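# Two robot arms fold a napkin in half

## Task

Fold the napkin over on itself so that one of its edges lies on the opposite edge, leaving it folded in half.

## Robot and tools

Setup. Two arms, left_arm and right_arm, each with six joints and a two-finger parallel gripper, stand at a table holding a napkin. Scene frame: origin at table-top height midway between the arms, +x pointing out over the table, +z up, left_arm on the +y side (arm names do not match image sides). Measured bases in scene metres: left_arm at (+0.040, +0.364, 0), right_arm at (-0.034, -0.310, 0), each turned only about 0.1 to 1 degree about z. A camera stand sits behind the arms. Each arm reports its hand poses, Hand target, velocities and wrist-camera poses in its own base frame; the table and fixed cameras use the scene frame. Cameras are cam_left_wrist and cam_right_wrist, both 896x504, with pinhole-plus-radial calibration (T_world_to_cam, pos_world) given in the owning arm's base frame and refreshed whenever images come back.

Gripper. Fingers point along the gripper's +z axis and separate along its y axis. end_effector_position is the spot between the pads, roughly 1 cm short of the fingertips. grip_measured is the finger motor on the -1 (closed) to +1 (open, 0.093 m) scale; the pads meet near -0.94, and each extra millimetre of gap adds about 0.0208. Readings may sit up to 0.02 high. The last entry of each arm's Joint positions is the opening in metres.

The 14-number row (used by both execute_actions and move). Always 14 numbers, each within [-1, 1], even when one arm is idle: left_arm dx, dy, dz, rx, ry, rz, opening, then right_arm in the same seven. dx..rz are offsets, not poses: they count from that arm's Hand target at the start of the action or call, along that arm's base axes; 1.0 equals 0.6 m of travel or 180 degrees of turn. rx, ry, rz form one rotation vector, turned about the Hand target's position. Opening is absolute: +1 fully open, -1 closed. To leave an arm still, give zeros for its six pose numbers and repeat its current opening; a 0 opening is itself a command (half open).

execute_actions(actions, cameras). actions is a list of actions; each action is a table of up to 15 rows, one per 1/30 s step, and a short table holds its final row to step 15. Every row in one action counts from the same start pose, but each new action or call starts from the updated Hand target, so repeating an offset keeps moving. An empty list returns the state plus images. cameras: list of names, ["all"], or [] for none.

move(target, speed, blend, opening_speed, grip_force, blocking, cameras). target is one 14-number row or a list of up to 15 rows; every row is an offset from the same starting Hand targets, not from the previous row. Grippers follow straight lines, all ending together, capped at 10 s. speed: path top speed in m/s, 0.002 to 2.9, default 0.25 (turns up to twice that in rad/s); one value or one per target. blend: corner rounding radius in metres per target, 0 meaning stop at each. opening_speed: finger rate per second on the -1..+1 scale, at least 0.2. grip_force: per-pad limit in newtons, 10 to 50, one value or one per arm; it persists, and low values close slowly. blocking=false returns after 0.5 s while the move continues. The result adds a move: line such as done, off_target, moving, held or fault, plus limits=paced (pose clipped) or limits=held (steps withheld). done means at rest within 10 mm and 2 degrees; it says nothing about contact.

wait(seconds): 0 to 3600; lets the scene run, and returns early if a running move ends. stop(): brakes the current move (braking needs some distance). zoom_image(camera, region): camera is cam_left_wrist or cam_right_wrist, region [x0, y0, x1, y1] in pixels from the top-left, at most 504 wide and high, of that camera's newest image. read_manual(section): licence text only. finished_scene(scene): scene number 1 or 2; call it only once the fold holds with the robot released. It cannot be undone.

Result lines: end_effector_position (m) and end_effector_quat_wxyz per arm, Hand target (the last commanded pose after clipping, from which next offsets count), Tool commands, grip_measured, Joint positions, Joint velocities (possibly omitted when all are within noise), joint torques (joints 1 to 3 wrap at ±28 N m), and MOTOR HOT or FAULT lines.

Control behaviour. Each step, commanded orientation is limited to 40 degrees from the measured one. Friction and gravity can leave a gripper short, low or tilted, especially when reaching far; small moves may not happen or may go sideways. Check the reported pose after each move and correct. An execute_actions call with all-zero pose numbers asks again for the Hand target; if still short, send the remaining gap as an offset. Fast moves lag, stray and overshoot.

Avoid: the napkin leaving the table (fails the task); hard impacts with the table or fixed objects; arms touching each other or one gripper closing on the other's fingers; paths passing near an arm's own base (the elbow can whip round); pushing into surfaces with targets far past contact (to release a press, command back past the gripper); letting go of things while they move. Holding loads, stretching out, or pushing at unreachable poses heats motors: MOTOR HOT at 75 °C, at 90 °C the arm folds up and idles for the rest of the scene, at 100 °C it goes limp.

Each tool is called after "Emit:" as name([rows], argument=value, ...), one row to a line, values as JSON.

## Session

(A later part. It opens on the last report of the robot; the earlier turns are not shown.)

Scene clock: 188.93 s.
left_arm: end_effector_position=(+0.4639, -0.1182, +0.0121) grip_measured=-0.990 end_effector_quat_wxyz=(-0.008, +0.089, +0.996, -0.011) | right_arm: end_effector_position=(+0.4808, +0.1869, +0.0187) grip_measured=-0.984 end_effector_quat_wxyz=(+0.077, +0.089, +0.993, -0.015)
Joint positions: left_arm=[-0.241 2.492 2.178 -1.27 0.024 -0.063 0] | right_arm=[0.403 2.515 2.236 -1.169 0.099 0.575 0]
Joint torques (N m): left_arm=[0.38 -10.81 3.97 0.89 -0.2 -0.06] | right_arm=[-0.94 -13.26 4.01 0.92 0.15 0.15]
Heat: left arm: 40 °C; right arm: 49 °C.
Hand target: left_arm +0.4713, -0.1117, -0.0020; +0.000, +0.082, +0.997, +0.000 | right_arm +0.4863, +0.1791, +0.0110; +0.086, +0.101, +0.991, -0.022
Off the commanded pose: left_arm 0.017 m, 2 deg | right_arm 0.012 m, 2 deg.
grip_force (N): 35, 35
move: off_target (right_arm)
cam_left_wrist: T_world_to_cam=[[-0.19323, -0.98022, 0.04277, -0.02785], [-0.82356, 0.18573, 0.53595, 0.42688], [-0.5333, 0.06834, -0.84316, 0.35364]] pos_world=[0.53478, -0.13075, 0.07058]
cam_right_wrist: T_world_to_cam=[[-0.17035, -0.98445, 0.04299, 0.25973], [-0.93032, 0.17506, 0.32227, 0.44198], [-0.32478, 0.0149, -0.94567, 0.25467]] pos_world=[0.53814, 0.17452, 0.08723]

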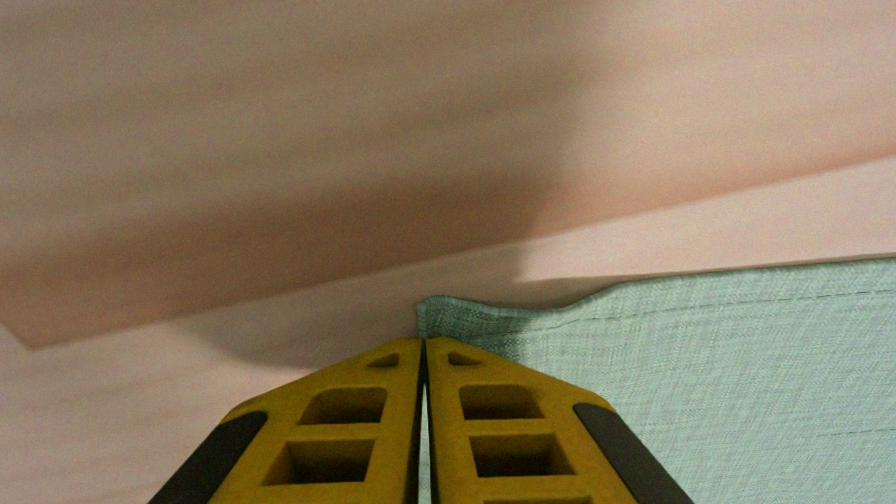

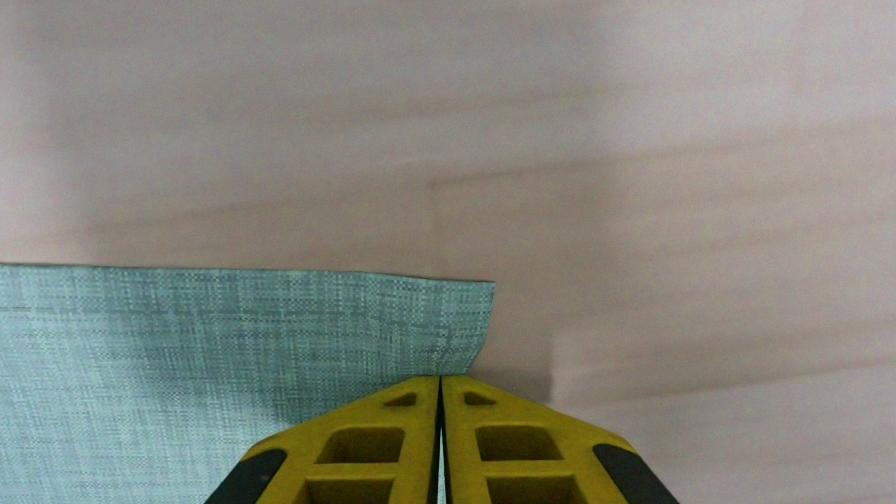

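Emit:
move([
  [0, 0, 0, 0, 0, 0, -1, 0, -0.0033, 0.05, 0.0186, -0.0039, 0, -1],
  [0, 0, 0, 0, 0, 0, -1, 0, -0.0033, 0.05, 0.0186, -0.0039, 0, -0.2],
  [0, 0, 0, 0, 0, 0, -1, 0, -0.0033, -0.0083, 0.0186, -0.0039, 0, -0.2],
], speed=[0.12, 0.1, 0.1], cameras=["cam_right_wrist"])

Scene clock: 192.60 s.
left_arm: end_effector_position=(+0.4639, -0.1182, +0.0121) grip_measured=-0.990 end_effector_quat_wxyz=(-0.008, +0.089, +0.996, -0.011) | right_arm: end_effector_position=(+0.4833, +0.1762, +0.0183) grip_measured=-0.203 end_effector_quat_wxyz=(+0.086, +0.107, +0.991, +0.005)
Joint positions: left_arm=[-0.241 2.492 2.178 -1.27 0.024 -0.063 0] | right_arm=[0.372 2.461 2.133 -1.086 0.07 0.583 0.035]
Joint torques (N m): left_arm=[0.38 -10.81 3.97 0.89 -0.2 -0.06] | right_arm=[-0.85 -12.44 3.62 1.12 -0.08 0.01]
Heat: left arm: 40 °C; right arm: 50 °C.
Hand target: left_arm +0.4713, -0.1117, -0.0020; +0.000, +0.082, +0.997, +0.000 | right_arm +0.4863, +0.1771, +0.0060; +0.089, +0.104, +0.991, +0.008
Off the commanded pose: left_arm 0.017 m, 2 deg | right_arm 0.013 m, 1 deg.
grip_force (N): 35, 35
move: off_target (right_arm); target 2's new opening was sent with right_arm's hand 0.023 m and 2 deg from that target
cam_right_wrist: T_world_to_cam=[[-0.20434, -0.9789, -0.0009, 0.26591], [-0.93049, 0.19395, 0.31076, 0.44331], [-0.30403, 0.06433, -0.95049, 0.23666]] pos_world=[0.53878, 0.1591, 0.08742]

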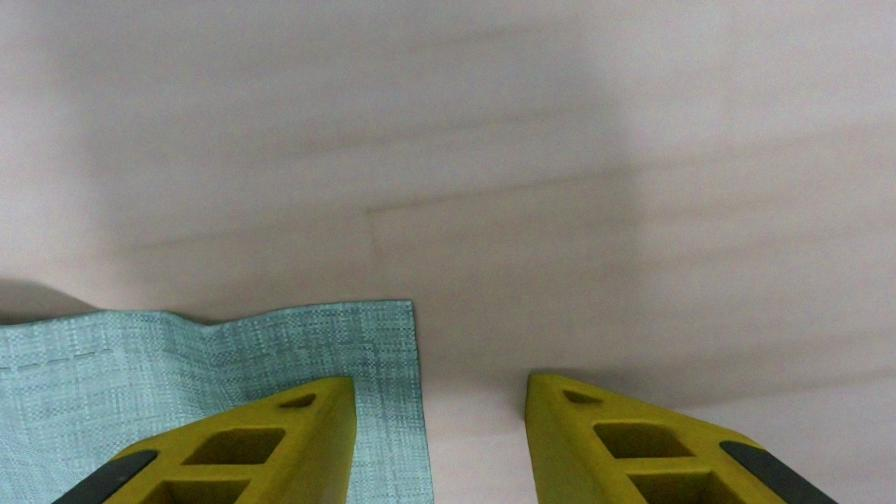

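Emit:
move(target=[0, 0, 0, 0, 0, 0, -1, 0, 0, -0.005, 0, 0, 0, -1], opening_speed=0.5, cameras=["cam_right_wrist"])

Emit:
zoom_image(camera="cam_right_wrist", region=[340, 260, 560, 480])

Scene clock: 195.60 s.
left_arm: end_effector_position=(+0.4639, -0.1182, +0.0121) grip_measured=-0.990 end_effector_quat_wxyz=(-0.008, +0.089, +0.996, -0.011) | right_arm: end_effector_position=(+0.4870, +0.1825, +0.0189) grip_measured=-0.984 end_effector_quat_wxyz=(+0.097, +0.100, +0.990, +0.010)
Joint positions: left_arm=[-0.241 2.492 2.178 -1.27 0.024 -0.063 0] | right_arm=[0.382 2.458 2.125 -1.055 0.072 0.577 0]
Joint torques (N m): left_arm=[0.38 -10.81 3.97 0.89 -0.2 -0.05] | right_arm=[-0.85 -12.04 3.58 0.96 -0.08 0.01]
Heat: left arm: 40 °C; right arm: 50 °C.
Hand target: left_arm +0.4713, -0.1117, -0.0020; +0.000, +0.082, +0.997, +0.000 | right_arm +0.4863, +0.1771, +0.0030; +0.089, +0.104, +0.991, +0.008
Off the commanded pose: left_arm 0.017 m, 2 deg | right_arm 0.017 m, 1 deg.
grip_force (N): 35, 35
move: off_target (right_arm)
cam_right_wrist: T_world_to_cam=[[-0.18951, -0.9818, -0.01265, 0.26631], [-0.94072, 0.17786, 0.2888, 0.45362], [-0.2813, 0.06663, -0.9573, 0.22658]] pos_world=[0.54093, 0.16568, 0.08927]

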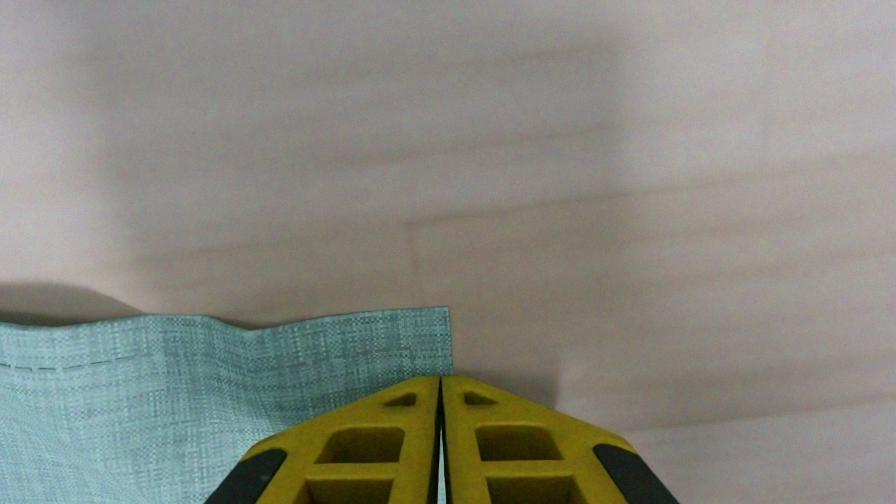

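Scaled by 2.291 from the camera's image (finer frame: 1280x720).

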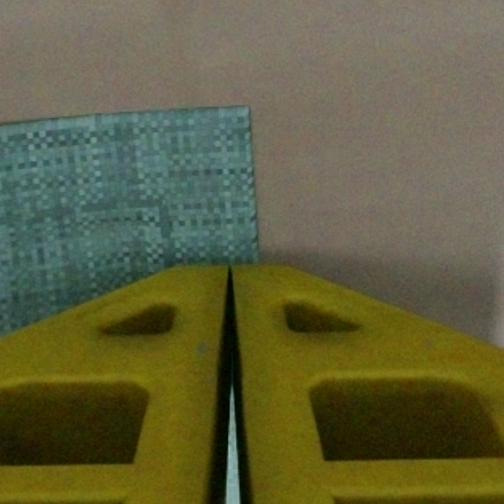

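Emit:
move([
  [0, 0, 0, 0, 0, 0, -1, -0.0063, 0.0015, 0.055, 0.0089, 0.0436, 0, -1],
  [0, 0, 0, 0, 0, 0, -1, -0.0063, 0.0015, 0.055, 0.0089, 0.0436, 0, -0.2],
  [0, 0, 0, 0, 0, 0, -1, -0.0063, 0.0015, -0.005, 0.0089, 0.0436, 0, -0.2],
], speed=[0.12, 0.1, 0.1], cameras=["cam_right_wrist"])

Scene clock: 201.63 s.
left_arm: end_effector_position=(+0.4639, -0.1182, +0.0121) grip_measured=-0.990 end_effector_quat_wxyz=(-0.008, +0.089, +0.996, -0.011) | right_arm: end_effector_position=(+0.4773, +0.1740, +0.0169) grip_measured=-0.203 end_effector_quat_wxyz=(+0.014, +0.110, +0.994, +0.010)
Joint positions: left_arm=[-0.241 2.492 2.178 -1.27 0.024 -0.063 0] | right_arm=[0.348 2.612 2.42 -1.345 -0.005 0.569 0.035]
Joint torques (N m): left_arm=[0.38 -10.8 3.97 0.89 -0.2 -0.06] | right_arm=[-0.58 -12.25 3.15 0.99 -0.12 -0.07]
Heat: left arm: 41 °C; right arm: 50 °C.
Hand target: left_arm +0.4713, -0.1117, -0.0020; +0.000, +0.082, +0.997, +0.000 | right_arm +0.4826, +0.1780, +0.0000; +0.019, +0.105, +0.994, +0.015
Off the commanded pose: left_arm 0.017 m, 2 deg | right_arm 0.018 m, 1 deg.
grip_force (N): 35, 35
move: off_target (right_arm)
cam_right_wrist: T_world_to_cam=[[-0.20769, -0.97819, 0.00328, 0.26391], [-0.87651, 0.18758, 0.44332, 0.41163], [-0.43427, 0.0892, -0.89636, 0.29052]] pos_world=[0.54177, 0.15502, 0.07706]

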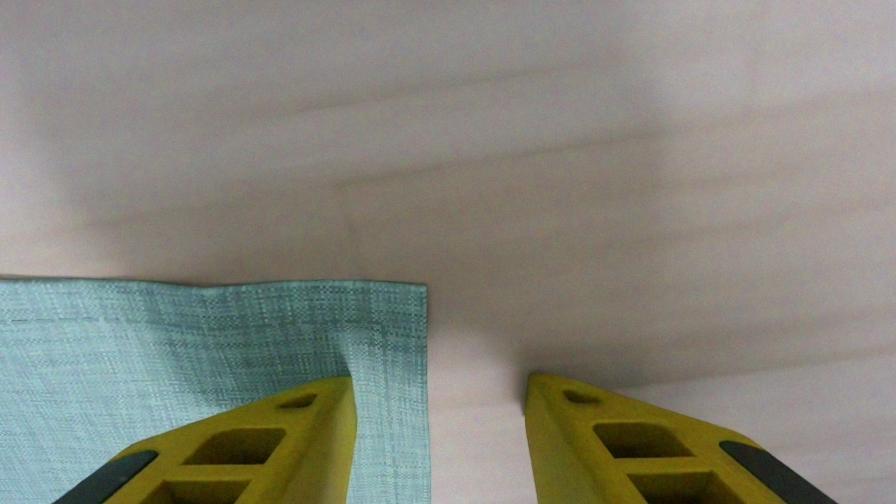

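Emit:
move(target=[0, 0, 0, 0, 0, 0, -1, 0, 0, -0.007, 0, 0, 0, -1], opening_speed=0.5, cameras=["cam_right_wrist"])

Emit:
zoom_image(camera="cam_right_wrist", region=[340, 260, 560, 480])

Scene clock: 204.60 s.
left_arm: end_effector_position=(+0.4639, -0.1182, +0.0121) grip_measured=-0.990 end_effector_quat_wxyz=(-0.008, +0.089, +0.996, -0.011) | right_arm: end_effector_position=(+0.4798, +0.1799, +0.0169) grip_measured=-0.984 end_effector_quat_wxyz=(+0.023, +0.107, +0.994, +0.017)
Joint positions: left_arm=[-0.241 2.492 2.178 -1.27 0.024 -0.063 0] | right_arm=[0.356 2.602 2.402 -1.313 -0.01 0.569 0]
Joint torques (N m): left_arm=[0.36 -10.8 3.97 0.89 -0.2 -0.06] | right_arm=[-0.55 -11.62 2.99 0.9 -0.08 -0.07]
Heat: left arm: 41 °C; right arm: 50 °C.
Hand target: left_arm +0.4713, -0.1117, -0.0020; +0.000, +0.082, +0.997, +0.000 | right_arm +0.4826, +0.1780, -0.0042; +0.019, +0.105, +0.994, +0.015
Off the commanded pose: left_arm 0.017 m, 2 deg | right_arm 0.021 m, 1 deg.
grip_force (N): 35, 35
move: off_target (right_arm)
cam_right_wrist: T_world_to_cam=[[-0.19989, -0.97974, -0.01271, 0.26704], [-0.88666, 0.17536, 0.42788, 0.42004], [-0.41698, 0.0968, -0.90375, 0.28154]] pos_world=[0.5432, 0.16072, 0.0781]

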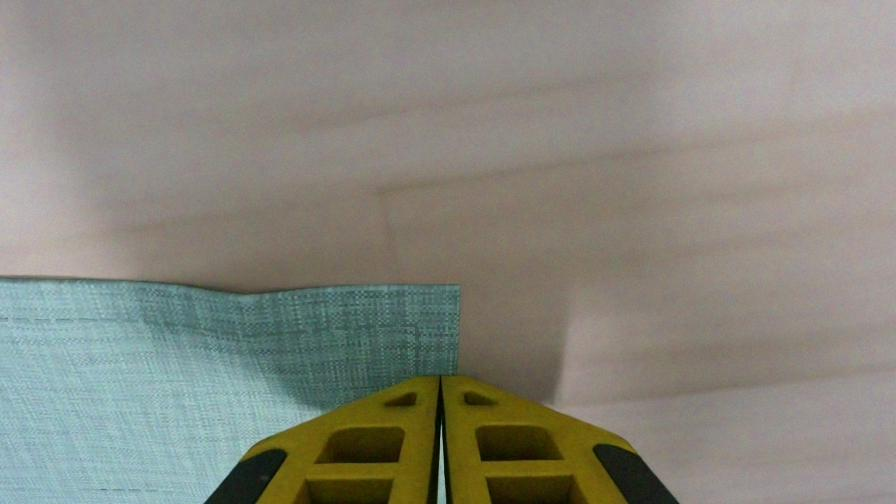

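Scaled by 2.291 from the camera's image (finer frame: 1280x720).

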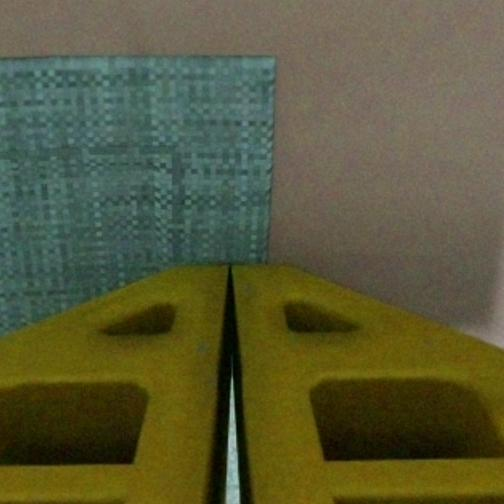

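Emit:
move([
  [-0.05, -0.008, 0.12, 0, 0, 0, -1, 0, 0, 0.11, 0, 0, 0, -1],
  [-0.1443, -0.021, 0.2617, 0, 0, 0, -1, 0.0623, 0.0683, 0.1403, -0.1098, -0.0561, 0.4903, -0.15],
], speed=[0.15, 0.3], blend=[0.02, 0], cameras=["all"])

Scene clock: 216.03 s.
left_arm: end_effector_position=(+0.3854, -0.1256, +0.1251) grip_measured=-0.990 end_effector_quat_wxyz=(-0.036, +0.089, +0.995, +0.003) | right_arm: end_effector_position=(+0.5071, +0.2152, +0.0712) grip_measured=-0.153 end_effector_quat_wxyz=(+0.084, -0.620, +0.773, -0.110)
Joint positions: left_arm=[-0.311 2.19 2.103 -1.555 0.009 -0.134 0] | right_arm=[0.455 2.728 2.836 -1.463 0.177 -0.916 0.038]
Joint torques (N m): left_arm=[-0.51 -16.64 6.6 0.05 -0.09 -0.07] | right_arm=[0.17 -13.93 8.68 1.1 0.1 -0.07]
Heat: left arm: 45 °C; right arm: 51 °C.
Hand target: left_arm +0.3847, -0.1243, +0.1550; +0.000, +0.082, +0.997, +0.000 | right_arm +0.5199, +0.2190, +0.0800; +0.098, -0.618, +0.770, -0.122
Off the commanded pose: left_arm 0.030 m, 4 deg | right_arm 0.016 m, 2 deg.
elbow stopped short (right arm): the move would have taken joint 3 (elbow) straighter than the controller allows.
grip_force (N): 35, 35
move: off_target (left_arm, right_arm); target 2's new opening was sent with right_arm's hand 0.016 m and 2 deg from that target
cam_left_wrist: T_world_to_cam=[[-0.19227, -0.98114, 0.01972, -0.05277], [-0.79416, 0.16737, 0.5842, 0.28331], [-0.57649, 0.09667, -0.81137, 0.42374]] pos_world=[0.45913, -0.14015, 0.17934]
cam_right_wrist: T_world_to_cam=[[0.93434, -0.19424, 0.29879, -0.45865], [-0.31824, -0.8321, 0.45423, 0.34156], [0.1604, -0.51949, -0.83928, 0.17386]] pos_world=[0.50935, 0.28545, 0.12781]

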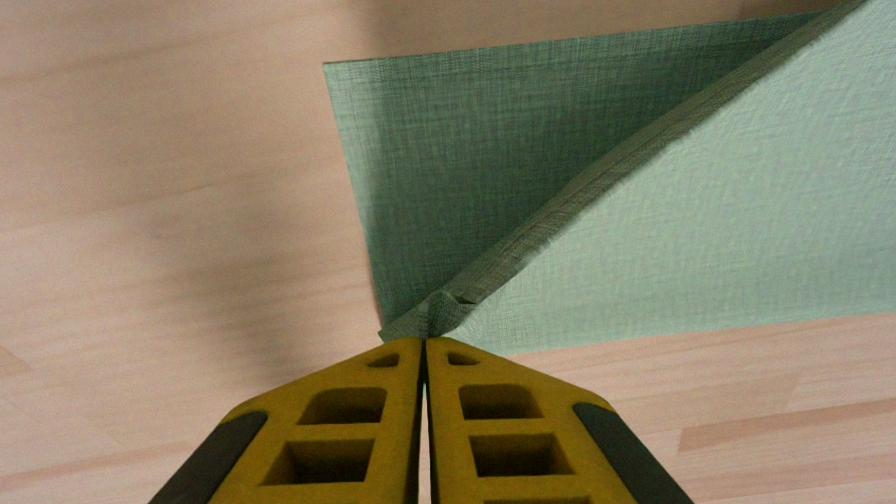

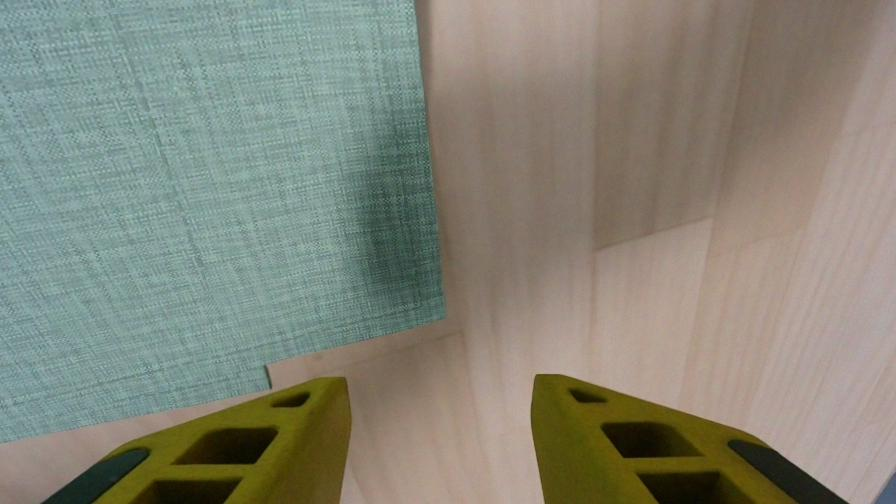

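Emit:
move([
  [0.1443, 0.021, -0.2383, 0, 0, 0, -1, -0.2667, -0.1983, 0.15, 0.0216, 0.0976, 0, -0.2],
  [0.1443, 0.021, -0.2383, 0, 0, 0, -0.2, -0.2667, -0.1983, 0.15, 0.0216, 0.0976, 0, -0.2],
  [0.1443, 0.021, -0.1383, 0, 0, 0, -0.2, -0.2667, -0.1983, 0.15, 0.0216, 0.0976, 0, -0.2],
], speed=[0.15, 0.1, 0.15], cameras=["cam_left_wrist"])

Scene clock: 223.53 s.
left_arm: end_effector_position=(+0.4671, -0.1101, +0.0673) grip_measured=-0.202 end_effector_quat_wxyz=(-0.008, +0.078, +0.997, +0.001) | right_arm: end_effector_position=(+0.3669, +0.1007, +0.1574) grip_measured=-0.197 end_effector_quat_wxyz=(-0.010, -0.620, +0.784, -0.005)
Joint positions: left_arm=[-0.232 2.525 2.458 -1.52 0 -0.075 0.036] | right_arm=[0.276 2.029 1.986 -1.543 0.018 -1.063 0.036]
Joint torques (N m): left_arm=[0.25 -11.74 8.75 0.17 -0.01 0.13] | right_arm=[-0.47 -13.22 5.41 0.02 -0.25 -0.09]
Heat: left arm: 45 °C; right arm: 52 °C.
Hand target: left_arm +0.4713, -0.1117, +0.0720; +0.000, +0.082, +0.997, +0.000 | right_arm +0.3599, +0.1000, +0.1700; +0.000, -0.626, +0.780, +0.000
Off the commanded pose: left_arm 0.007 m, 1 deg | right_arm 0.014 m, 2 deg.
grip_force (N): 35, 35
move: off_target (right_arm); target 2's new opening was sent with left_arm's hand 0.016 m and 3 deg from that target
cam_left_wrist: T_world_to_cam=[[-0.17254, -0.98484, 0.01794, -0.0303], [-0.82853, 0.15496, 0.53807, 0.39729], [-0.53269, 0.07798, -0.84271, 0.40202]] pos_world=[0.53809, -0.12275, 0.12556]

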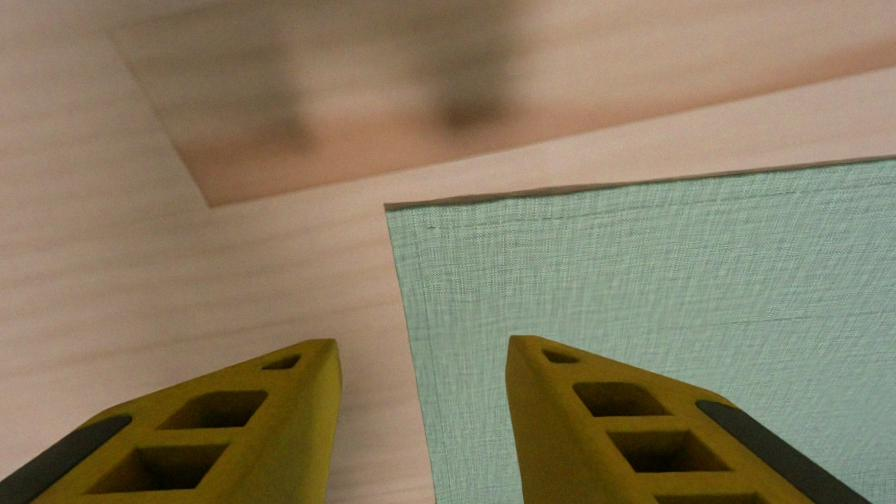

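Emit:
move(target=[-0.3738, -0.2505, -0.005, 0, 0, -0.4944, -0.1, 0, 0, 0, 0, 0, 0, -0.2], speed=0.35, cameras=["cam_left_wrist"])

Scene clock: 228.27 s.
left_arm: end_effector_position=(+0.2407, -0.2567, +0.0495) grip_measured=-0.102 end_effector_quat_wxyz=(-0.040, +0.753, +0.657, -0.001) | right_arm: end_effector_position=(+0.3669, +0.1007, +0.1574) grip_measured=-0.197 end_effector_quat_wxyz=(-0.010, -0.620, +0.784, -0.005)
Joint positions: left_arm=[-0.818 1.989 1.494 -1.156 0 0.888 0.04] | right_arm=[0.276 2.029 1.986 -1.543 0.018 -1.063 0.036]
Joint torques (N m): left_arm=[0.03 -14.43 5.01 0.38 0.03 0.14] | right_arm=[-0.47 -13.22 5.41 0.02 -0.25 -0.09]
Heat: left arm: 47 °C; right arm: 52 °C.
Hand target: left_arm +0.2470, -0.2620, +0.0690; +0.000, +0.757, +0.653, +0.001 | right_arm +0.3599, +0.1000, +0.1700; +0.000, -0.626, +0.780, +0.000
Off the commanded pose: left_arm 0.021 m, 5 deg | right_arm 0.014 m, 2 deg.
grip_force (N): 35, 35
move: off_target (left_arm)
cam_left_wrist: T_world_to_cam=[[-0.98548, 0.14867, 0.08203, 0.27011], [0.16888, 0.80797, 0.56451, 0.1682], [0.01765, 0.57017, -0.82134, 0.2706]] pos_world=[0.23301, -0.33034, 0.10514]

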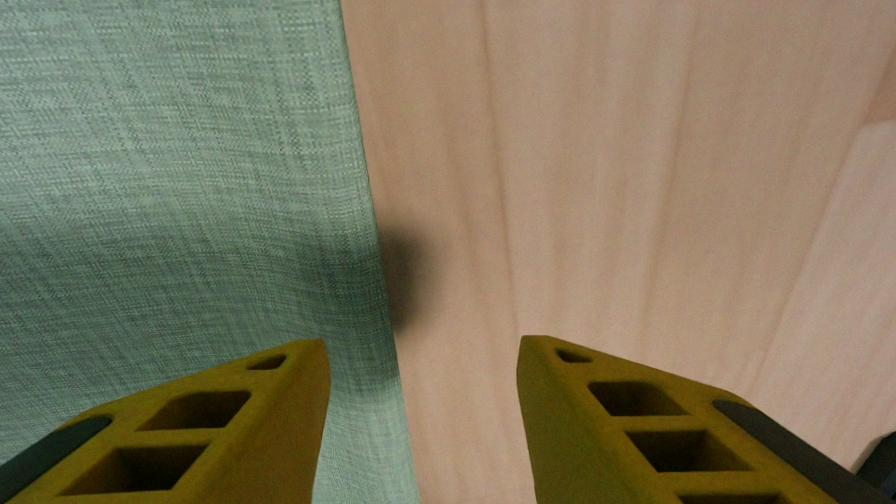

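Emit:
move([
  [0.02, -0.003, -0.05, -0.0019, -0.0126, 0, -0.1, 0, 0, 0, 0, 0, 0, -0.2],
  [0.02, -0.003, -0.123, -0.0019, -0.0126, 0, -0.1, 0, 0, 0, 0, 0, 0, -0.2],
], speed=[0.15, 0.08], blend=[0.005, 0], cameras=["cam_left_wrist"])

Scene clock: 230.47 s.
left_arm: end_effector_position=(+0.2495, -0.2600, +0.0114) grip_measured=-0.102 end_effector_quat_wxyz=(+0.001, +0.756, +0.654, +0.012) | right_arm: end_effector_position=(+0.3669, +0.1007, +0.1574) grip_measured=-0.197 end_effector_quat_wxyz=(-0.010, -0.620, +0.784, -0.005)
Joint positions: left_arm=[-0.818 1.994 1.344 -0.918 -0.025 0.897 0.04] | right_arm=[0.276 2.029 1.986 -1.543 0.018 -1.063 0.036]
Joint torques (N m): left_arm=[0.73 -6.22 3.17 1.27 0.01 0.14] | right_arm=[-0.46 -13.22 5.41 0.02 -0.25 -0.09]
Heat: left arm: 46 °C; right arm: 52 °C.
Hand target: left_arm +0.2590, -0.2638, -0.0048; +0.015, +0.757, +0.653, +0.014 | right_arm +0.3599, +0.1000, +0.1700; +0.000, -0.626, +0.780, +0.000
Off the commanded pose: left_arm 0.019 m, 2 deg | right_arm 0.014 m, 2 deg.
grip_force (N): 35, 35
move: off_target (left_arm)
cam_left_wrist: T_world_to_cam=[[-0.98703, 0.16054, 0.00197, 0.2868], [0.13619, 0.83066, 0.53987, 0.20529], [0.08503, 0.53313, -0.84175, 0.21484]] pos_world=[0.23685, -0.3311, 0.06945]

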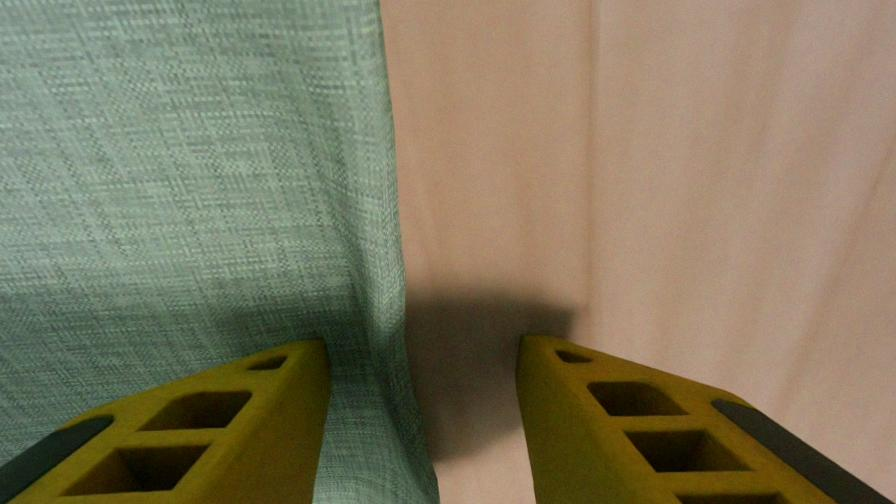

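Emit:
move(target=[0, 0, 0, 0, 0, 0, -1, 0, 0, 0, 0, 0, 0, -0.2], opening_speed=0.5, cameras=["cam_left_wrist"])

Emit:
zoom_image(camera="cam_left_wrist", region=[320, 280, 540, 500])

Scene clock: 233.33 s.
left_arm: end_effector_position=(+0.2596, -0.2624, +0.0113) grip_measured=-0.989 end_effector_quat_wxyz=(+0.019, +0.753, +0.658, +0.020) | right_arm: end_effector_position=(+0.3669, +0.1007, +0.1574) grip_measured=-0.197 end_effector_quat_wxyz=(-0.010, -0.620, +0.784, -0.005)
Joint positions: left_arm=[-0.808 1.994 1.342 -0.88 -0.038 0.897 0] | right_arm=[0.276 2.029 1.986 -1.543 0.018 -1.063 0.036]
Joint torques (N m): left_arm=[0.21 -6.23 3.28 0.92 0.17 0.14] | right_arm=[-0.47 -13.22 5.41 0.02 -0.25 -0.09]
Heat: left arm: 45 °C; right arm: 52 °C.
Hand target: left_arm +0.2590, -0.2638, -0.0048; +0.015, +0.757, +0.653, +0.014 | right_arm +0.3599, +0.1000, +0.1700; +0.000, -0.626, +0.780, +0.000
Off the commanded pose: left_arm 0.016 m, 1 deg | right_arm 0.014 m, 2 deg.
grip_force (N): 35, 35
move: done
cam_left_wrist: T_world_to_cam=[[-0.98791, 0.15089, -0.03559, 0.29531], [0.10937, 0.84106, 0.52978, 0.21575], [0.10987, 0.51948, -0.84739, 0.20529]] pos_world=[0.24558, -0.33266, 0.07017]

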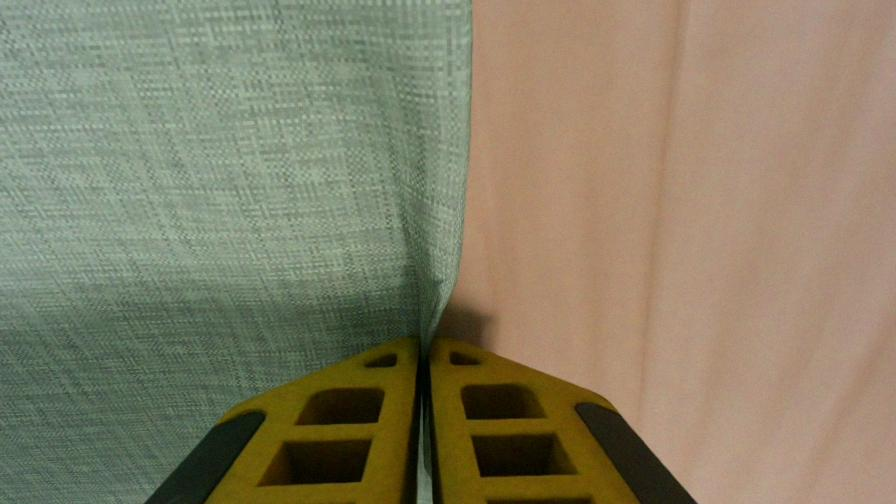

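Scaled by 2.291 from the camera's image (finer frame: 1280x720).

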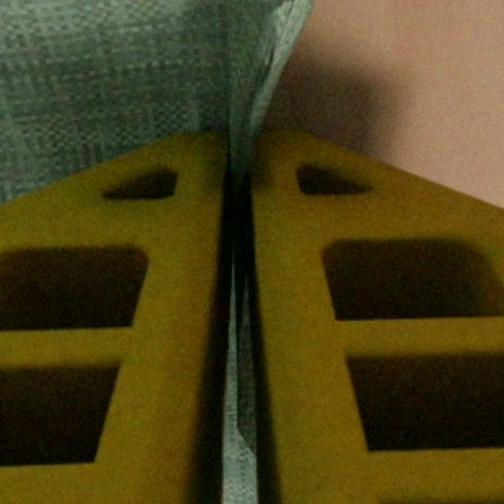

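Emit:
move([
  [0, 0, 0.058, 0, 0, 0, -1, 0, 0, 0, 0, 0, 0, -0.2],
  [-0.1317, 0.0208, 0.058, 0, 0, 0, -1, 0, 0, 0, 0, 0, 0, -0.2],
  [-0.1317, 0.0208, 0.04, 0, 0, 0, -1, 0, 0, 0, 0, 0, 0, -0.2],
  [-0.1317, 0.0208, 0.04, 0, 0, 0, -0.1, 0, 0, 0, 0, 0, 0, -0.2],
  [-0.1317, 0.0208, 0.18, 0, 0, 0, -0.1, 0, 0, 0, 0, 0, 0, -0.2],
], speed=[0.1, 0.1, 0.1, 0.1, 0.15], blend=[0.01, 0, 0, 0, 0], cameras=["cam_left_wrist"])

Scene clock: 239.03 s.
left_arm: end_effector_position=(+0.1762, -0.2441, +0.0830) grip_measured=-0.102 end_effector_quat_wxyz=(-0.016, +0.758, +0.652, +0.016) | right_arm: end_effector_position=(+0.3669, +0.1007, +0.1574) grip_measured=-0.197 end_effector_quat_wxyz=(-0.010, -0.620, +0.784, -0.005)
Joint positions: left_arm=[-0.962 1.732 1.296 -1.172 -0.029 0.758 0.04] | right_arm=[0.276 2.029 1.986 -1.543 0.018 -1.063 0.036]
Joint torques (N m): left_arm=[0.06 -10.63 8.21 0.11 0.01 -0.06] | right_arm=[-0.47 -13.22 5.42 0.02 -0.25 -0.09]
Heat: left arm: 45 °C; right arm: 52 °C.
Hand target: left_arm +0.1800, -0.2513, +0.1032; +0.015, +0.757, +0.653, +0.014 | right_arm +0.3599, +0.1000, +0.1700; +0.000, -0.626, +0.780, +0.000
Off the commanded pose: left_arm 0.022 m, 4 deg | right_arm 0.014 m, 2 deg.
grip_force (N): 35, 35
move: off_target (left_arm); target 4's new opening was sent with left_arm's hand 0.012 m and 4 deg from that target
cam_left_wrist: T_world_to_cam=[[-0.98605, 0.16479, 0.02325, 0.21088], [0.14912, 0.8128, 0.56313, 0.15473], [0.0739, 0.55874, -0.82604, 0.27986]] pos_world=[0.16418, -0.31689, 0.13914]

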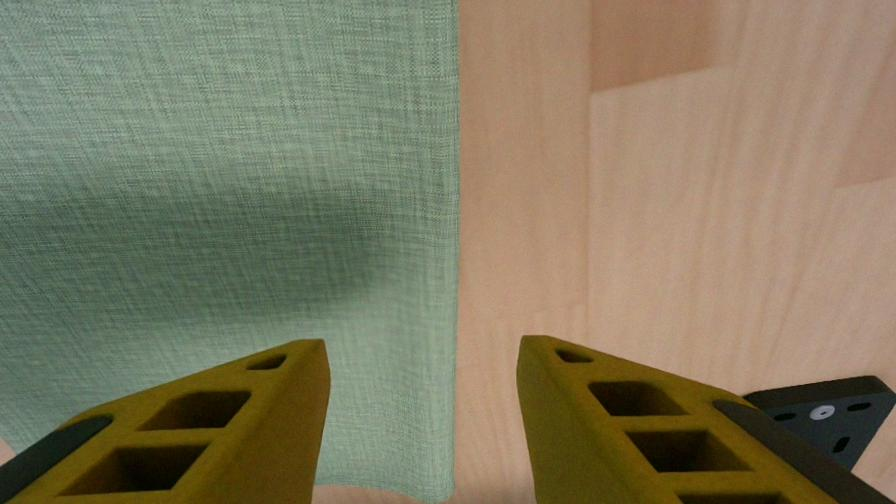

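Emit:
move(target=[0.38, 0.2222, -0.0637, 0, 0, 0, -0.1, 0.1418, 0.1875, -0.1733, -0.0024, -0.0108, 0, -0.1], speed=0.25, cameras=["all"])

Scene clock: 243.50 s.
left_arm: end_effector_position=(+0.4025, -0.1130, +0.0603) grip_measured=-0.102 end_effector_quat_wxyz=(+0.005, +0.752, +0.658, +0.018) | right_arm: end_effector_position=(+0.4446, +0.2101, +0.0608) grip_measured=-0.103 end_effector_quat_wxyz=(+0.009, -0.631, +0.776, -0.011)
Joint positions: left_arm=[-0.284 2.135 1.76 -1.167 -0.025 1.42 0.04] | right_arm=[0.448 2.535 2.451 -1.463 0.018 -0.919 0.04]
Joint torques (N m): left_arm=[-0.43 -9.25 8.72 0.19 0.24 0.14] | right_arm=[-0.14 -13 8.61 0.1 -0.04 0.23]
Heat: left arm: 44 °C; right arm: 52 °C.
Hand target: left_arm +0.4080, -0.1180, +0.0650; +0.015, +0.757, +0.653, +0.014 | right_arm +0.4450, +0.2125, +0.0660; +0.011, -0.626, +0.780, -0.014
Off the commanded pose: left_arm 0.009 m, 1 deg | right_arm 0.006 m, 1 deg.
grip_force (N): 35, 35
move: done
cam_left_wrist: T_world_to_cam=[[-0.98865, 0.1497, -0.01251, 0.4144], [0.1191, 0.8319, 0.542, 0.04283], [0.09155, 0.53436, -0.84028, 0.16216]] pos_world=[0.38975, -0.18432, 0.11823]
cam_right_wrist: T_world_to_cam=[[0.98008, -0.19079, 0.05511, -0.40438], [-0.19423, -0.86304, 0.4663, 0.27277], [-0.0414, -0.46772, -0.88291, 0.25406]] pos_world=[0.45983, 0.27709, 0.11941]

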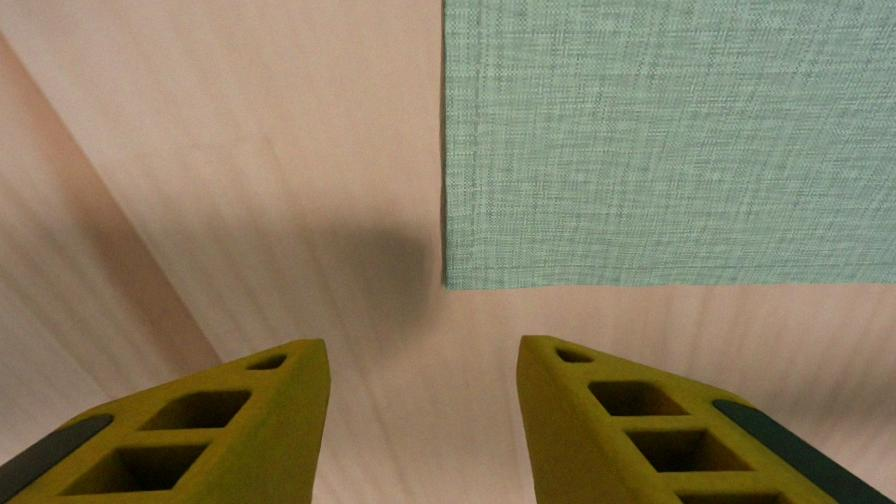

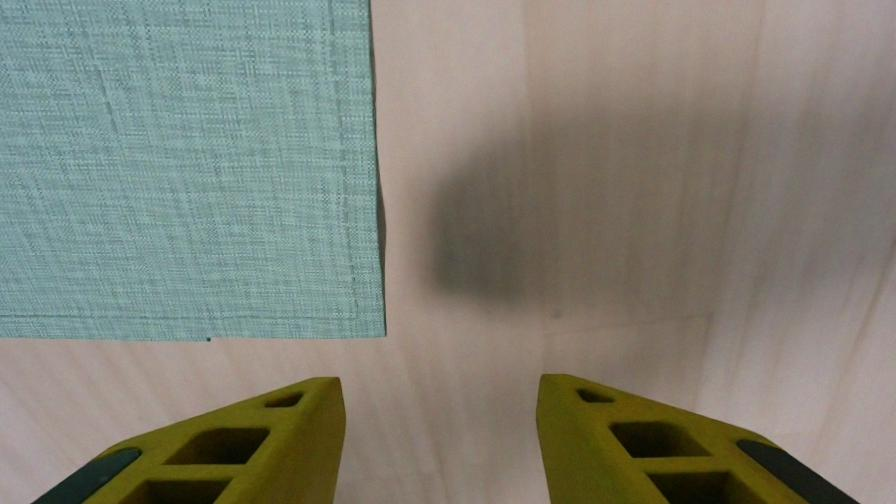

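Emit:
move([
  [-0.0067, 0.001, -0.0583, 0.0008, 0.0057, 0, -0.1, -0.0293, 0.0063, -0.0583, 0.0011, 0.0049, 0, -0.1],
  [-0.0067, 0.001, -0.1133, 0.0008, 0.0057, 0, -0.1, -0.0293, 0.0063, -0.1133, 0.0011, 0.0049, 0, -0.1],
], speed=[0.15, 0.08], blend=[0.005, 0], cameras=["all"])

Scene clock: 245.97 s.
left_arm: end_effector_position=(+0.3967, -0.1119, +0.0116) grip_measured=-0.102 end_effector_quat_wxyz=(-0.007, +0.754, +0.657, +0.008) | right_arm: end_effector_position=(+0.4176, +0.2134, +0.0163) grip_measured=-0.103 end_effector_quat_wxyz=(-0.009, -0.632, +0.775, -0.006)
Joint positions: left_arm=[-0.284 2.186 1.643 -1.032 -0.022 1.423 0.04] | right_arm=[0.478 2.44 2.099 -1.245 0.016 -0.891 0.04]
Joint torques (N m): left_arm=[-0.44 -8.36 3.59 1.08 0.24 0.12] | right_arm=[-0.34 -10.89 3.14 1.1 -0.16 0.21]
Heat: left arm: 44 °C; right arm: 52 °C.
Hand target: left_arm +0.4040, -0.1174, -0.0030; +0.008, +0.757, +0.653, +0.008 | right_arm +0.4274, +0.2163, -0.0020; +0.006, -0.626, +0.780, -0.008
Off the commanded pose: left_arm 0.017 m, 2 deg | right_arm 0.021 m, 2 deg.
grip_force (N): 35, 35
move: off_target (left_arm, right_arm)
cam_left_wrist: T_world_to_cam=[[-0.98805, 0.15283, 0.01989, 0.40768], [0.13903, 0.82815, 0.543, 0.06054], [0.06652, 0.53927, -0.8395, 0.13165]] pos_world=[0.38563, -0.18343, 0.06954]
cam_right_wrist: T_world_to_cam=[[0.98203, -0.18719, 0.02396, -0.3759], [-0.17508, -0.85625, 0.48598, 0.28134], [-0.07045, -0.48145, -0.87364, 0.23004]] pos_world=[0.43461, 0.28129, 0.07325]

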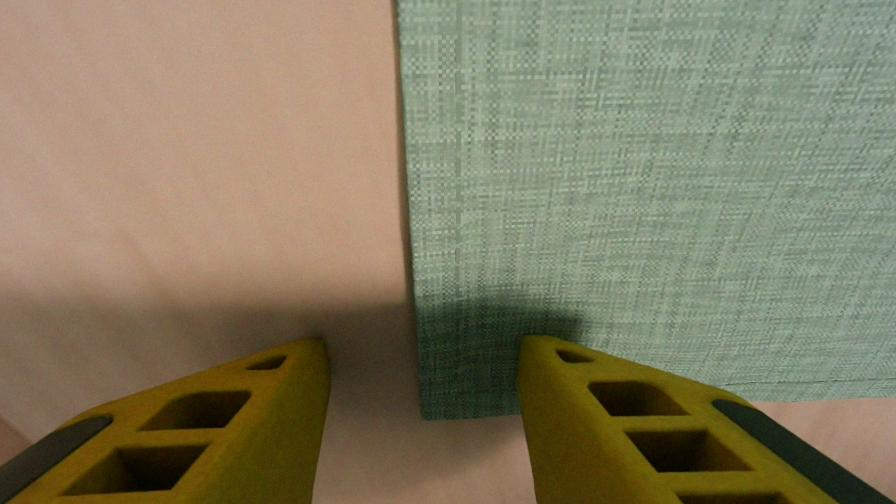

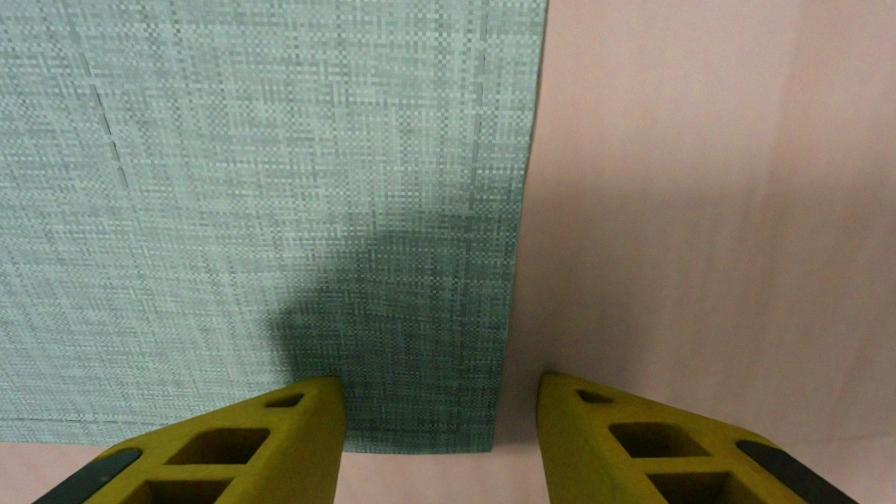

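Emit:
move([
  [0, 0, 0, 0, 0, 0, -0.1, 0.0163, -0.0035, 0.025, -0.0012, -0.0054, 0, -0.1],
  [0, 0, -0.003, 0, 0, 0, -0.1, 0.0163, -0.0035, -0.005, -0.0012, -0.0054, 0, -0.1],
  [0, 0, -0.003, 0, 0, 0, -1, 0.0163, -0.0035, -0.005, -0.0012, -0.0054, 0, -1],
], speed=[0.1, 0.08, 0.05], opening_speed=0.5, cameras=["all"])

Scene clock: 250.80 s.
left_arm: end_effector_position=(+0.3964, -0.1124, +0.0113) grip_measured=-0.990 end_effector_quat_wxyz=(-0.007, +0.754, +0.657, +0.007) | right_arm: end_effector_position=(+0.4192, +0.2175, +0.0162) grip_measured=-0.983 end_effector_quat_wxyz=(-0.005, -0.631, +0.776, +0.004)
Joint positions: left_arm=[-0.284 2.186 1.641 -1.03 -0.019 1.423 0] | right_arm=[0.477 2.454 2.124 -1.253 -0.005 -0.889 0]
Joint torques (N m): left_arm=[-0.44 -8.17 3.44 1.13 0.21 0.13] | right_arm=[-1.06 -10.24 3.6 1.24 0.11 0.11]
Heat: left arm: 44 °C; right arm: 51 °C.
Hand target: left_arm +0.4040, -0.1174, -0.0048; +0.008, +0.757, +0.653, +0.008 | right_arm +0.4372, +0.2142, -0.0050; +0.012, -0.626, +0.780, -0.014
Off the commanded pose: left_arm 0.018 m, 2 deg | right_arm 0.028 m, 3 deg.
grip_force (N): 35, 35
move: off_target (left_arm, right_arm); target 3's new opening was sent with right_arm's hand 0.025 m and 2 deg from that target
cam_left_wrist: T_world_to_cam=[[-0.98805, 0.15279, 0.02031, 0.40749], [0.13942, 0.82976, 0.54042, 0.06123], [0.06571, 0.5368, -0.84115, 0.13163]] pos_world=[0.38544, -0.18372, 0.06935]
cam_right_wrist: T_world_to_cam=[[0.98153, -0.19085, 0.01312, -0.37559], [-0.17456, -0.86545, 0.46961, 0.28719], [-0.07827, -0.46322, -0.88278, 0.23148]] pos_world=[0.4369, 0.28409, 0.07441]

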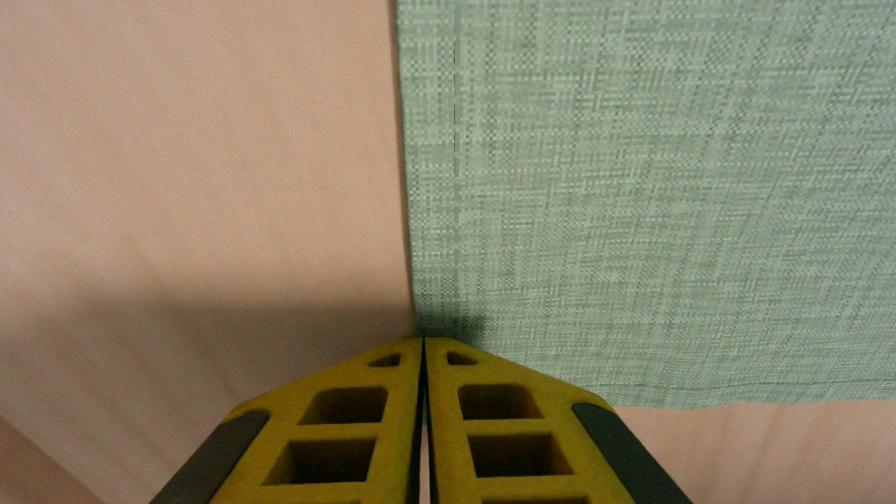

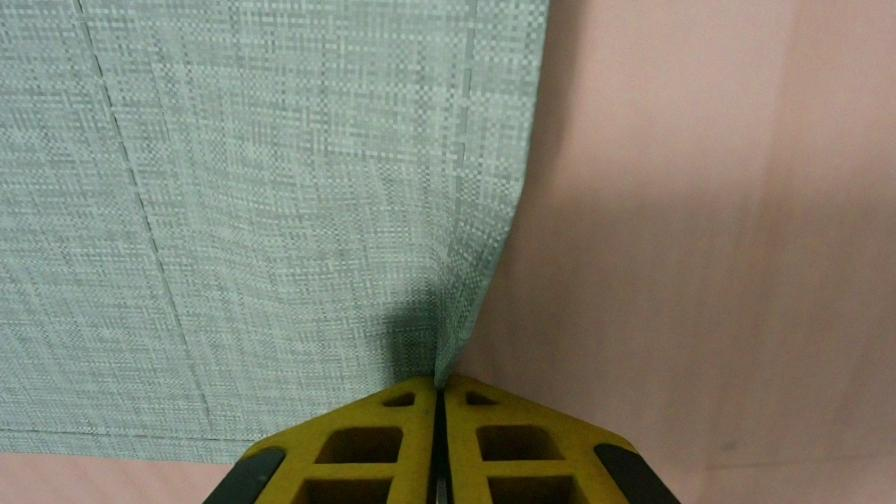

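Emit:
move([
  [0.005, -0.0007, 0.045, -0.0014, -0.0094, 0, -1, 0, 0, 0, 0, 0, 0, -1],
  [0.005, -0.0007, 0.045, -0.0014, -0.0094, 0, -0.1, 0, 0, 0, 0, 0, 0, -1],
  [0.005, -0.0007, -0.002, -0.0014, -0.0094, 0, -0.1, 0, 0, 0, 0, 0, 0, -1],
  [0.005, -0.0007, -0.002, -0.0014, -0.0094, 0, -1, 0, 0, 0, 0, 0, 0, -1],
], speed=[0.12, 0.1, 0.08, 0.05], cameras=["cam_left_wrist"])

Scene clock: 256.50 s.
left_arm: end_effector_position=(+0.3955, -0.1124, +0.0105) grip_measured=-0.990 end_effector_quat_wxyz=(-0.002, +0.753, +0.658, +0.009) | right_arm: end_effector_position=(+0.4192, +0.2175, +0.0162) grip_measured=-0.983 end_effector_quat_wxyz=(-0.005, -0.631, +0.776, +0.004)
Joint positions: left_arm=[-0.284 2.173 1.618 -1.009 -0.017 1.422 0] | right_arm=[0.477 2.454 2.124 -1.253 -0.005 -0.889 0]
Joint torques (N m): left_arm=[-0.51 -8.16 2.99 1.4 0.15 0.11] | right_arm=[-1.06 -10.22 3.6 1.24 0.11 0.11]
Heat: left arm: 43 °C; right arm: 50 °C.
Hand target: left_arm +0.4070, -0.1178, -0.0060; +0.020, +0.757, +0.653, +0.017 | right_arm +0.4372, +0.2142, -0.0050; +0.012, -0.626, +0.780, -0.014
Off the commanded pose: left_arm 0.021 m, 3 deg | right_arm 0.028 m, 3 deg.
grip_force (N): 35, 35
move: off_target (left_arm); target 2's new opening was sent with left_arm's hand 0.016 m and 3 deg from that target; target 4's new opening was sent with left_arm's hand 0.018 m and 1 deg from that target
cam_left_wrist: T_world_to_cam=[[-0.98843, 0.15136, 0.00986, 0.40667], [0.13284, 0.8324, 0.53802, 0.0647], [0.07323, 0.5331, -0.84288, 0.12775]] pos_world=[0.38401, -0.18351, 0.06886]

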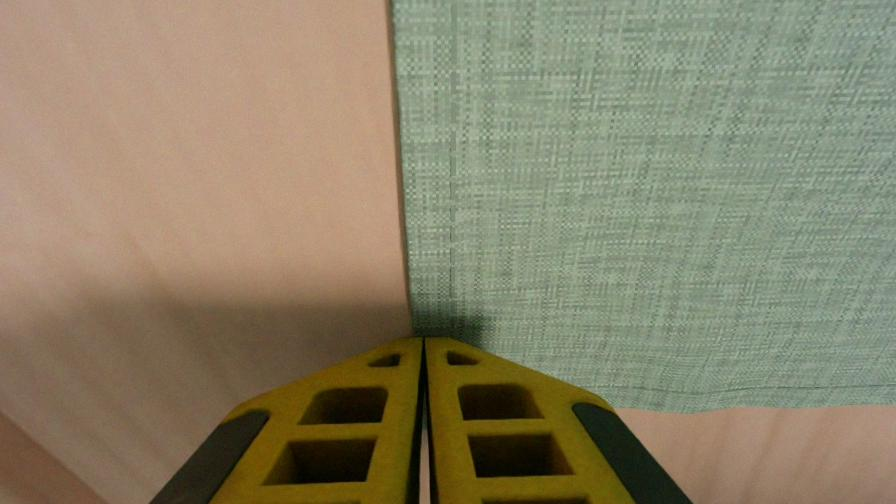

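Emit:
move([
  [0.003, -0.0004, 0.045, -0.0011, -0.0079, 0, -1, 0, 0, 0, 0, 0, 0, -1],
  [0.003, -0.0004, 0.045, -0.0011, -0.0079, 0, -0.1, 0, 0, 0, 0, 0, 0, -1],
  [0.003, -0.0004, -0.008, -0.0011, -0.0079, 0, -0.1, 0, 0, 0, 0, 0, 0, -1],
  [0.003, -0.0004, -0.008, -0.0011, -0.0079, 0, -1, 0, 0, 0, 0, 0, 0, -1],
], speed=[0.12, 0.1, 0.08, 0.05], cameras=["cam_left_wrist"])

Scene clock: 262.20 s.
left_arm: end_effector_position=(+0.3950, -0.1120, +0.0105) grip_measured=-0.990 end_effector_quat_wxyz=(+0.007, +0.755, +0.655, +0.016) | right_arm: end_effector_position=(+0.4192, +0.2175, +0.0162) grip_measured=-0.983 end_effector_quat_wxyz=(-0.005, -0.631, +0.776, +0.004)
Joint positions: left_arm=[-0.284 2.152 1.583 -0.974 -0.019 1.43 0] | right_arm=[0.477 2.454 2.124 -1.253 -0.005 -0.889 0]
Joint torques (N m): left_arm=[-0.58 -7.01 2.81 1.63 0.12 0.1] | right_arm=[-1.06 -10.24 3.6 1.24 0.11 0.11]
Heat: left arm: 43 °C; right arm: 49 °C.
Hand target: left_arm +0.4088, -0.1180, -0.0108; +0.029, +0.757, +0.653, +0.026 | right_arm +0.4372, +0.2142, -0.0050; +0.012, -0.626, +0.780, -0.014
Off the commanded pose: left_arm 0.026 m, 3 deg | right_arm 0.028 m, 3 deg.
grip_force (N): 35, 35
move: off_target (left_arm); target 2's new opening was sent with left_arm's hand 0.017 m and 4 deg from that target; target 4's new opening was sent with left_arm's hand 0.024 m and 1 deg from that target
cam_left_wrist: T_world_to_cam=[[-0.98722, 0.15892, -0.01153, 0.40667], [0.12794, 0.83374, 0.53713, 0.0665], [0.09497, 0.52879, -0.84342, 0.11842]] pos_world=[0.38172, -0.18269, 0.06885]

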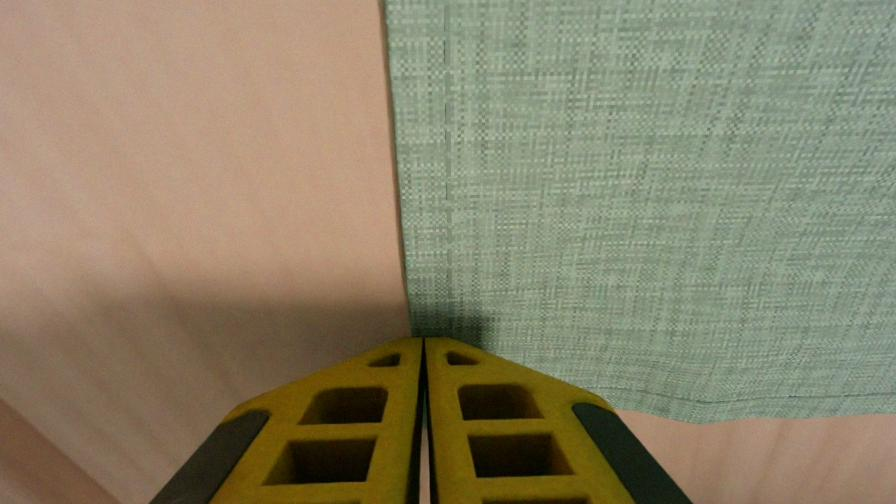

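Emit:
move([
  [0, 0, 0.05, 0, 0, 0, -1, 0, 0, 0, 0, 0, 0, -1],
  [0, 0, 0.05, 0, 0, 0, -0.1, 0, 0, 0, 0, 0, 0, -1],
  [0, 0, 0, 0, 0, 0, -0.1, 0, 0, 0, 0, 0, 0, -1],
], speed=[0.12, 0.1, 0.08], cameras=["cam_left_wrist"])

Scene clock: 265.27 s.
left_arm: end_effector_position=(+0.4004, -0.1135, +0.0120) grip_measured=-0.101 end_effector_quat_wxyz=(+0.017, +0.755, +0.655, +0.022) | right_arm: end_effector_position=(+0.4192, +0.2175, +0.0162) grip_measured=-0.983 end_effector_quat_wxyz=(-0.005, -0.631, +0.776, +0.004)
Joint positions: left_arm=[-0.284 2.15 1.586 -0.955 -0.019 1.43 0.04] | right_arm=[0.477 2.454 2.124 -1.253 -0.005 -0.889 0]
Joint torques (N m): left_arm=[-0.58 -6.97 2.56 1.49 0.12 0.1] | right_arm=[-1.06 -10.22 3.6 1.24 0.11 0.11]
Heat: left arm: 43 °C; right arm: 49 °C.
Hand target: left_arm +0.4088, -0.1180, -0.0108; +0.029, +0.757, +0.653, +0.026 | right_arm +0.4372, +0.2142, -0.0050; +0.012, -0.626, +0.780, -0.014
Off the commanded pose: left_arm 0.025 m, 2 deg | right_arm 0.028 m, 3 deg.
grip_force (N): 35, 35
move: off_target (left_arm); target 2's new opening was sent with left_arm's hand 0.016 m and 3 deg from that target
cam_left_wrist: T_world_to_cam=[[-0.98672, 0.15877, -0.03436, 0.41236], [0.11609, 0.83717, 0.53449, 0.07151], [0.11363, 0.5234, -0.84448, 0.11202]] pos_world=[0.38586, -0.18397, 0.07055]

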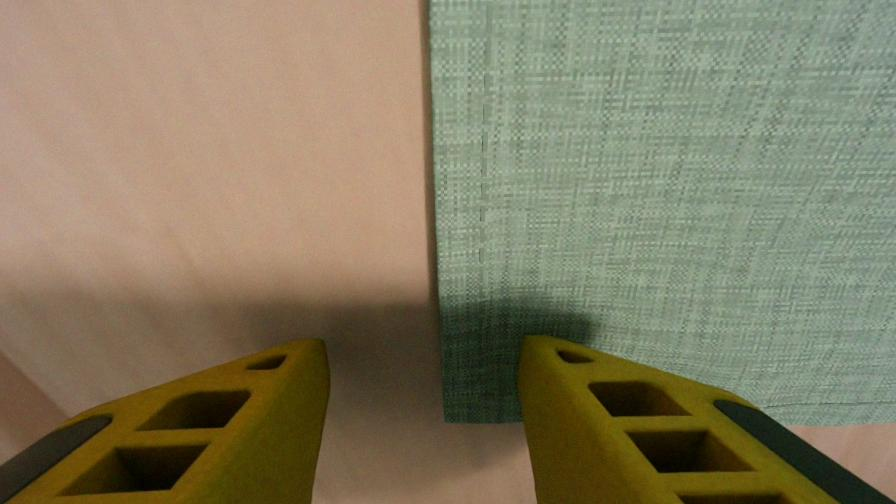

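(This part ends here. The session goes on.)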